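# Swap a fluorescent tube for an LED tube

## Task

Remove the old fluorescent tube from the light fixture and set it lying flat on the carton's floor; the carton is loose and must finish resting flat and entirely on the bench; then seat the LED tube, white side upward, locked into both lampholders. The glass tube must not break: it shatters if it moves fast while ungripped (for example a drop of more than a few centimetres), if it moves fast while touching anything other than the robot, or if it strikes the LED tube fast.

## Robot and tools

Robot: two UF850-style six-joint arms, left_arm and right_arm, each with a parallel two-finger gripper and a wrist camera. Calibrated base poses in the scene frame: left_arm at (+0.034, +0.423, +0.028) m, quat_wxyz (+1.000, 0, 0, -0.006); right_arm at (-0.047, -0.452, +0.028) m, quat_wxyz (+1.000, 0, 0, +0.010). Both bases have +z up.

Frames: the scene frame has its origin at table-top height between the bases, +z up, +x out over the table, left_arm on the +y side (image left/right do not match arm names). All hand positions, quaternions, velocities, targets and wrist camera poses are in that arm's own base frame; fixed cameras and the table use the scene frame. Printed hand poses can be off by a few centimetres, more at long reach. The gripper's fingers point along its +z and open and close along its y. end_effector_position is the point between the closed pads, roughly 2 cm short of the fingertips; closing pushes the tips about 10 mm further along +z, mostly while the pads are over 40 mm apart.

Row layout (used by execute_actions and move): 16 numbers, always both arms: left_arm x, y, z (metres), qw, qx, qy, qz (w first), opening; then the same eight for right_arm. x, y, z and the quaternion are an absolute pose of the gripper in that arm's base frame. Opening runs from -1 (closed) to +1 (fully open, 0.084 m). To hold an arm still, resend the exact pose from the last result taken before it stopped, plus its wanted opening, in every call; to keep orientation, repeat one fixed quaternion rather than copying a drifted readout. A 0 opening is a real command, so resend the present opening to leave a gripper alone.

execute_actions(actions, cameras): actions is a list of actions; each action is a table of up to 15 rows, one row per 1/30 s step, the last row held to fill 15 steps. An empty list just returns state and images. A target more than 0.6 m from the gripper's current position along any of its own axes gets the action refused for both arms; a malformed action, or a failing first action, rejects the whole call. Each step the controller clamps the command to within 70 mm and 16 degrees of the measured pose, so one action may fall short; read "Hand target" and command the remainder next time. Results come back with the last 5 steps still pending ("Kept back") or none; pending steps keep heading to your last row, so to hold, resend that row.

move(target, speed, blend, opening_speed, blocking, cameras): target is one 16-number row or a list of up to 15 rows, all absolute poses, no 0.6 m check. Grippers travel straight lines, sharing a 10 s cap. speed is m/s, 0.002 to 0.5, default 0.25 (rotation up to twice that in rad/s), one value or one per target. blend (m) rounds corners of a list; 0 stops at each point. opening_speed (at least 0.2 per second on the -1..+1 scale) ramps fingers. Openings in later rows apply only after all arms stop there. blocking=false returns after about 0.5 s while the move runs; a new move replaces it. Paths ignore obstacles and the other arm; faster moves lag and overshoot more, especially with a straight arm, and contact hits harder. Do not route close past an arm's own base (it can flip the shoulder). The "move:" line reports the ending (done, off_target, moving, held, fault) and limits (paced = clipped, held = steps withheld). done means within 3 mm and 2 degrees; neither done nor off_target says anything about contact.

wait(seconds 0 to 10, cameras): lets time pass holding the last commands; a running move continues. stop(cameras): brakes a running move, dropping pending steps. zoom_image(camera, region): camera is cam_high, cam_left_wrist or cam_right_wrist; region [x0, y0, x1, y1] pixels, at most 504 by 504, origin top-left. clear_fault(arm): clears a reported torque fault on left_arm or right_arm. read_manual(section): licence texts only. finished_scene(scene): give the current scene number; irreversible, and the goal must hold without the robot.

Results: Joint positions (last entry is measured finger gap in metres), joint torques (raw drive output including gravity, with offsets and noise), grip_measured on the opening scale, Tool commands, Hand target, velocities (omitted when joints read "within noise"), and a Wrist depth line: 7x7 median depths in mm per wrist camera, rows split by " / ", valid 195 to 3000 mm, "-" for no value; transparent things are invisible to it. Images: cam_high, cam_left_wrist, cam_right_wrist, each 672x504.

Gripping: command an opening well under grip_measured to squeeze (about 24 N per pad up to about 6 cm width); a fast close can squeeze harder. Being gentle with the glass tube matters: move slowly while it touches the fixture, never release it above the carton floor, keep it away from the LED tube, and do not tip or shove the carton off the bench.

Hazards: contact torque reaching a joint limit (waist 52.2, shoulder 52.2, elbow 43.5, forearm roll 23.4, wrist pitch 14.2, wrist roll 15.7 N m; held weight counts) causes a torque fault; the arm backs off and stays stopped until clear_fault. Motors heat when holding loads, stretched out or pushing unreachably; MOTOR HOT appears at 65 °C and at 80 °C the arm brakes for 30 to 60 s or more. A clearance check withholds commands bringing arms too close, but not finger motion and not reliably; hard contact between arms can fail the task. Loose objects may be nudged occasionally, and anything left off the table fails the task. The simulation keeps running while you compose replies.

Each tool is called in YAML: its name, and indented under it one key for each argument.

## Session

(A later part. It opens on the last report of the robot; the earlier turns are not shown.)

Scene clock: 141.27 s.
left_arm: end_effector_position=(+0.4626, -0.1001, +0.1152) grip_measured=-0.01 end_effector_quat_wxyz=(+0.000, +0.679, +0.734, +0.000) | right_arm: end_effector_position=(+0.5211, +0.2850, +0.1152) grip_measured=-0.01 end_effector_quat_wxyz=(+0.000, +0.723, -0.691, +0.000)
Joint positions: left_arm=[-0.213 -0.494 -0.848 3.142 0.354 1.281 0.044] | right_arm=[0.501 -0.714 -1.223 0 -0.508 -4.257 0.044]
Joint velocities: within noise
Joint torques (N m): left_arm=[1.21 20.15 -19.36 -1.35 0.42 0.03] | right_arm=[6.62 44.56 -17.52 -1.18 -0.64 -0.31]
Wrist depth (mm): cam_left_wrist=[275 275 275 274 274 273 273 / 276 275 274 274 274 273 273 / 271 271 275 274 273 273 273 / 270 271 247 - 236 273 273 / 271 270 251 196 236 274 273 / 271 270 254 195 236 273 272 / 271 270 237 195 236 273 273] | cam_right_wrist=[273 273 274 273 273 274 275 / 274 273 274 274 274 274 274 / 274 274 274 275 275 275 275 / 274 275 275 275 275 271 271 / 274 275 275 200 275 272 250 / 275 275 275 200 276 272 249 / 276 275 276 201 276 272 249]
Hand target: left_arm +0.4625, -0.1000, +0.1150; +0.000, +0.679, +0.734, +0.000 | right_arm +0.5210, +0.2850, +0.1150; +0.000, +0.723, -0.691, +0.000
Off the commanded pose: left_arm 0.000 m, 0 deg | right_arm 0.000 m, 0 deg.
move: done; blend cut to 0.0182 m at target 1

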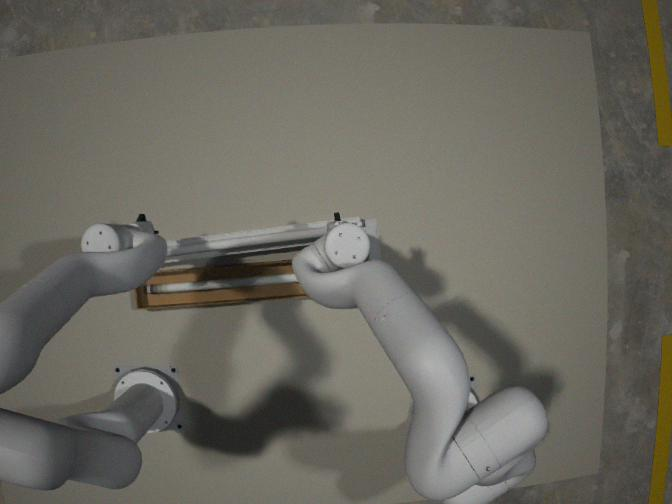

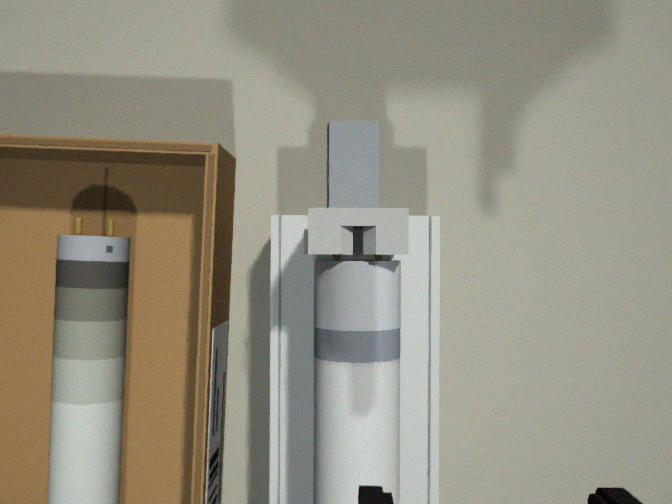

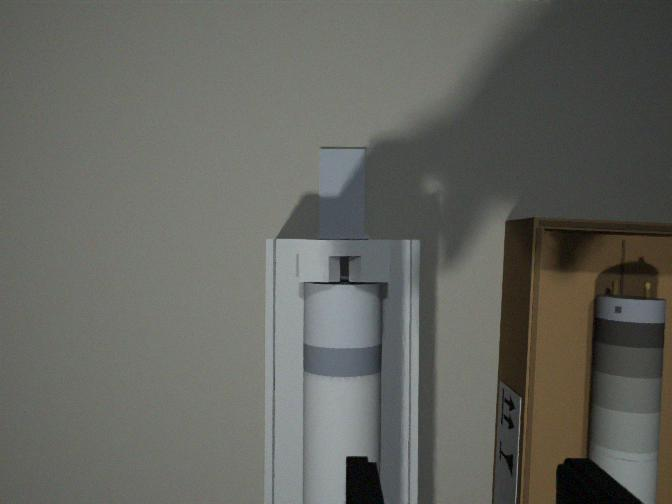

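move:
  target:
    - [0.42,-0.13,0.2,0,0.6793,0.7339,0,0.0,0.50,0.3177,0.2,0,0.7229,-0.6910,0,0.0]
    - [0.375,-0.1527,0.099,0.2600,0.6276,0.6780,0.2809,0.0,0.485,0.3377,0.099,-0.2767,0.6679,-0.6384,0.2644,0.0]

zoom_image:
  camera: "cam_right_wrist"
  region: [350, 60, 530, 300]

zoom_image:
  camera: "cam_left_wrist"
  region: [350, 40, 550, 300]

Scene clock: 145.27 s.
left_arm: end_effector_position=(+0.3750, -0.1527, +0.0990) grip_measured=-0.01 end_effector_quat_wxyz=(+0.260, +0.628, +0.678, +0.281) | right_arm: end_effector_position=(+0.4850, +0.3377, +0.0990) grip_measured=-0.01 end_effector_quat_wxyz=(-0.277, +0.668, -0.638, +0.264)
Joint positions: left_arm=[-0.686 -0.455 -0.318 2.46 -0.888 1.449 0.044] | right_arm=[0.813 -0.668 -0.82 -2.249 -0.682 -1.738 0.044]
Joint velocities: within noise
Joint torques (N m): left_arm=[-0.48 12.79 -11.7 -0.68 -0.71 -0.06] | right_arm=[3.3 38.6 -11.84 -2.53 -2.05 -0.63]
Wrist depth (mm): cam_left_wrist=[- 210 216 278 312 373 494 / - 217 223 225 206 373 495 / - 217 223 228 206 373 496 / - 217 223 228 206 374 496 / - 211 220 228 206 375 497 / - 211 219 228 206 374 498 / - 211 217 223 206 375 497] | cam_right_wrist=[611 503 406 357 305 264 237 / 612 503 408 357 207 230 245 / 613 503 407 371 207 231 244 / 612 504 406 372 208 231 244 / 610 502 408 371 208 231 244 / 614 503 408 373 208 231 244 / 612 505 408 374 208 232 244]
Hand target: left_arm +0.3750, -0.1527, +0.0990; +0.260, +0.628, +0.678, +0.281 | right_arm +0.4850, +0.3377, +0.0990; -0.277, +0.668, -0.638, +0.264
Off the commanded pose: left_arm 0.000 m, 0 deg | right_arm 0.000 m, 0 deg.
move: done; limits=paced

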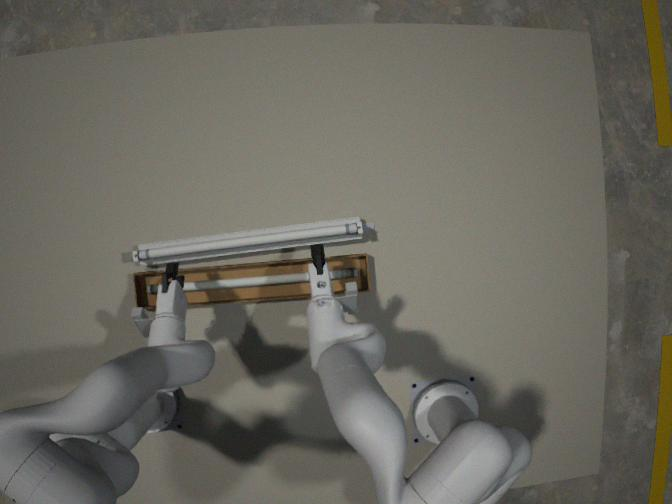

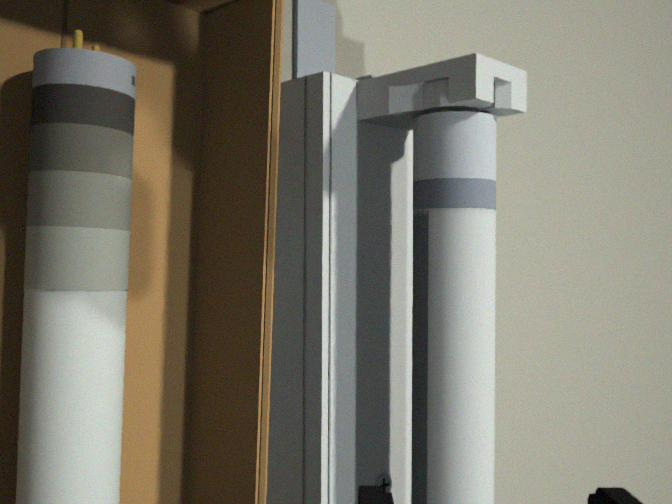

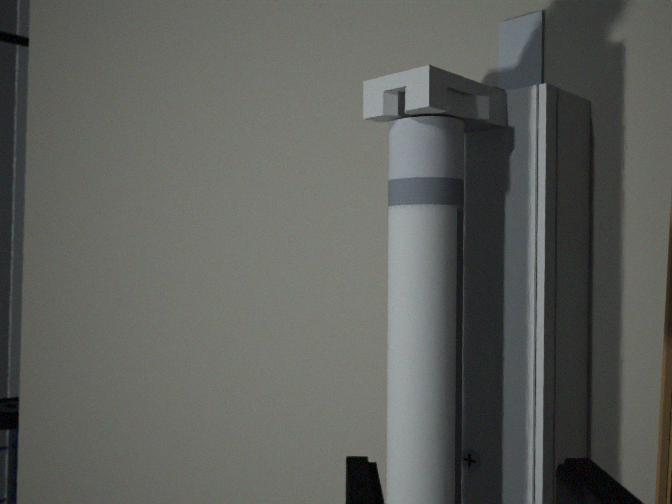

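Scaled by 2.100.

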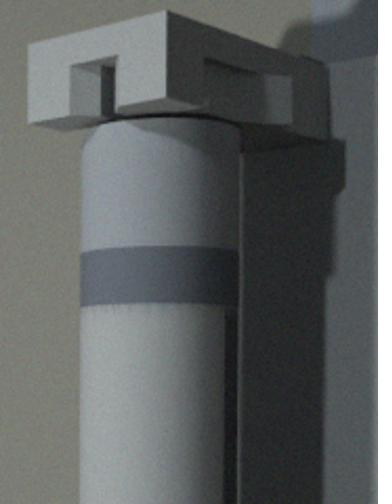

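Scaled by 1.938.

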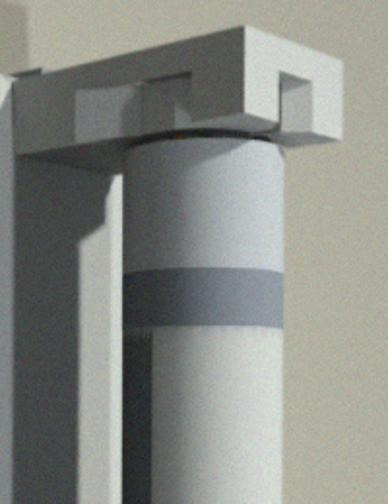

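finished_scene:
  scene: 1

The scene is finished: the task was done.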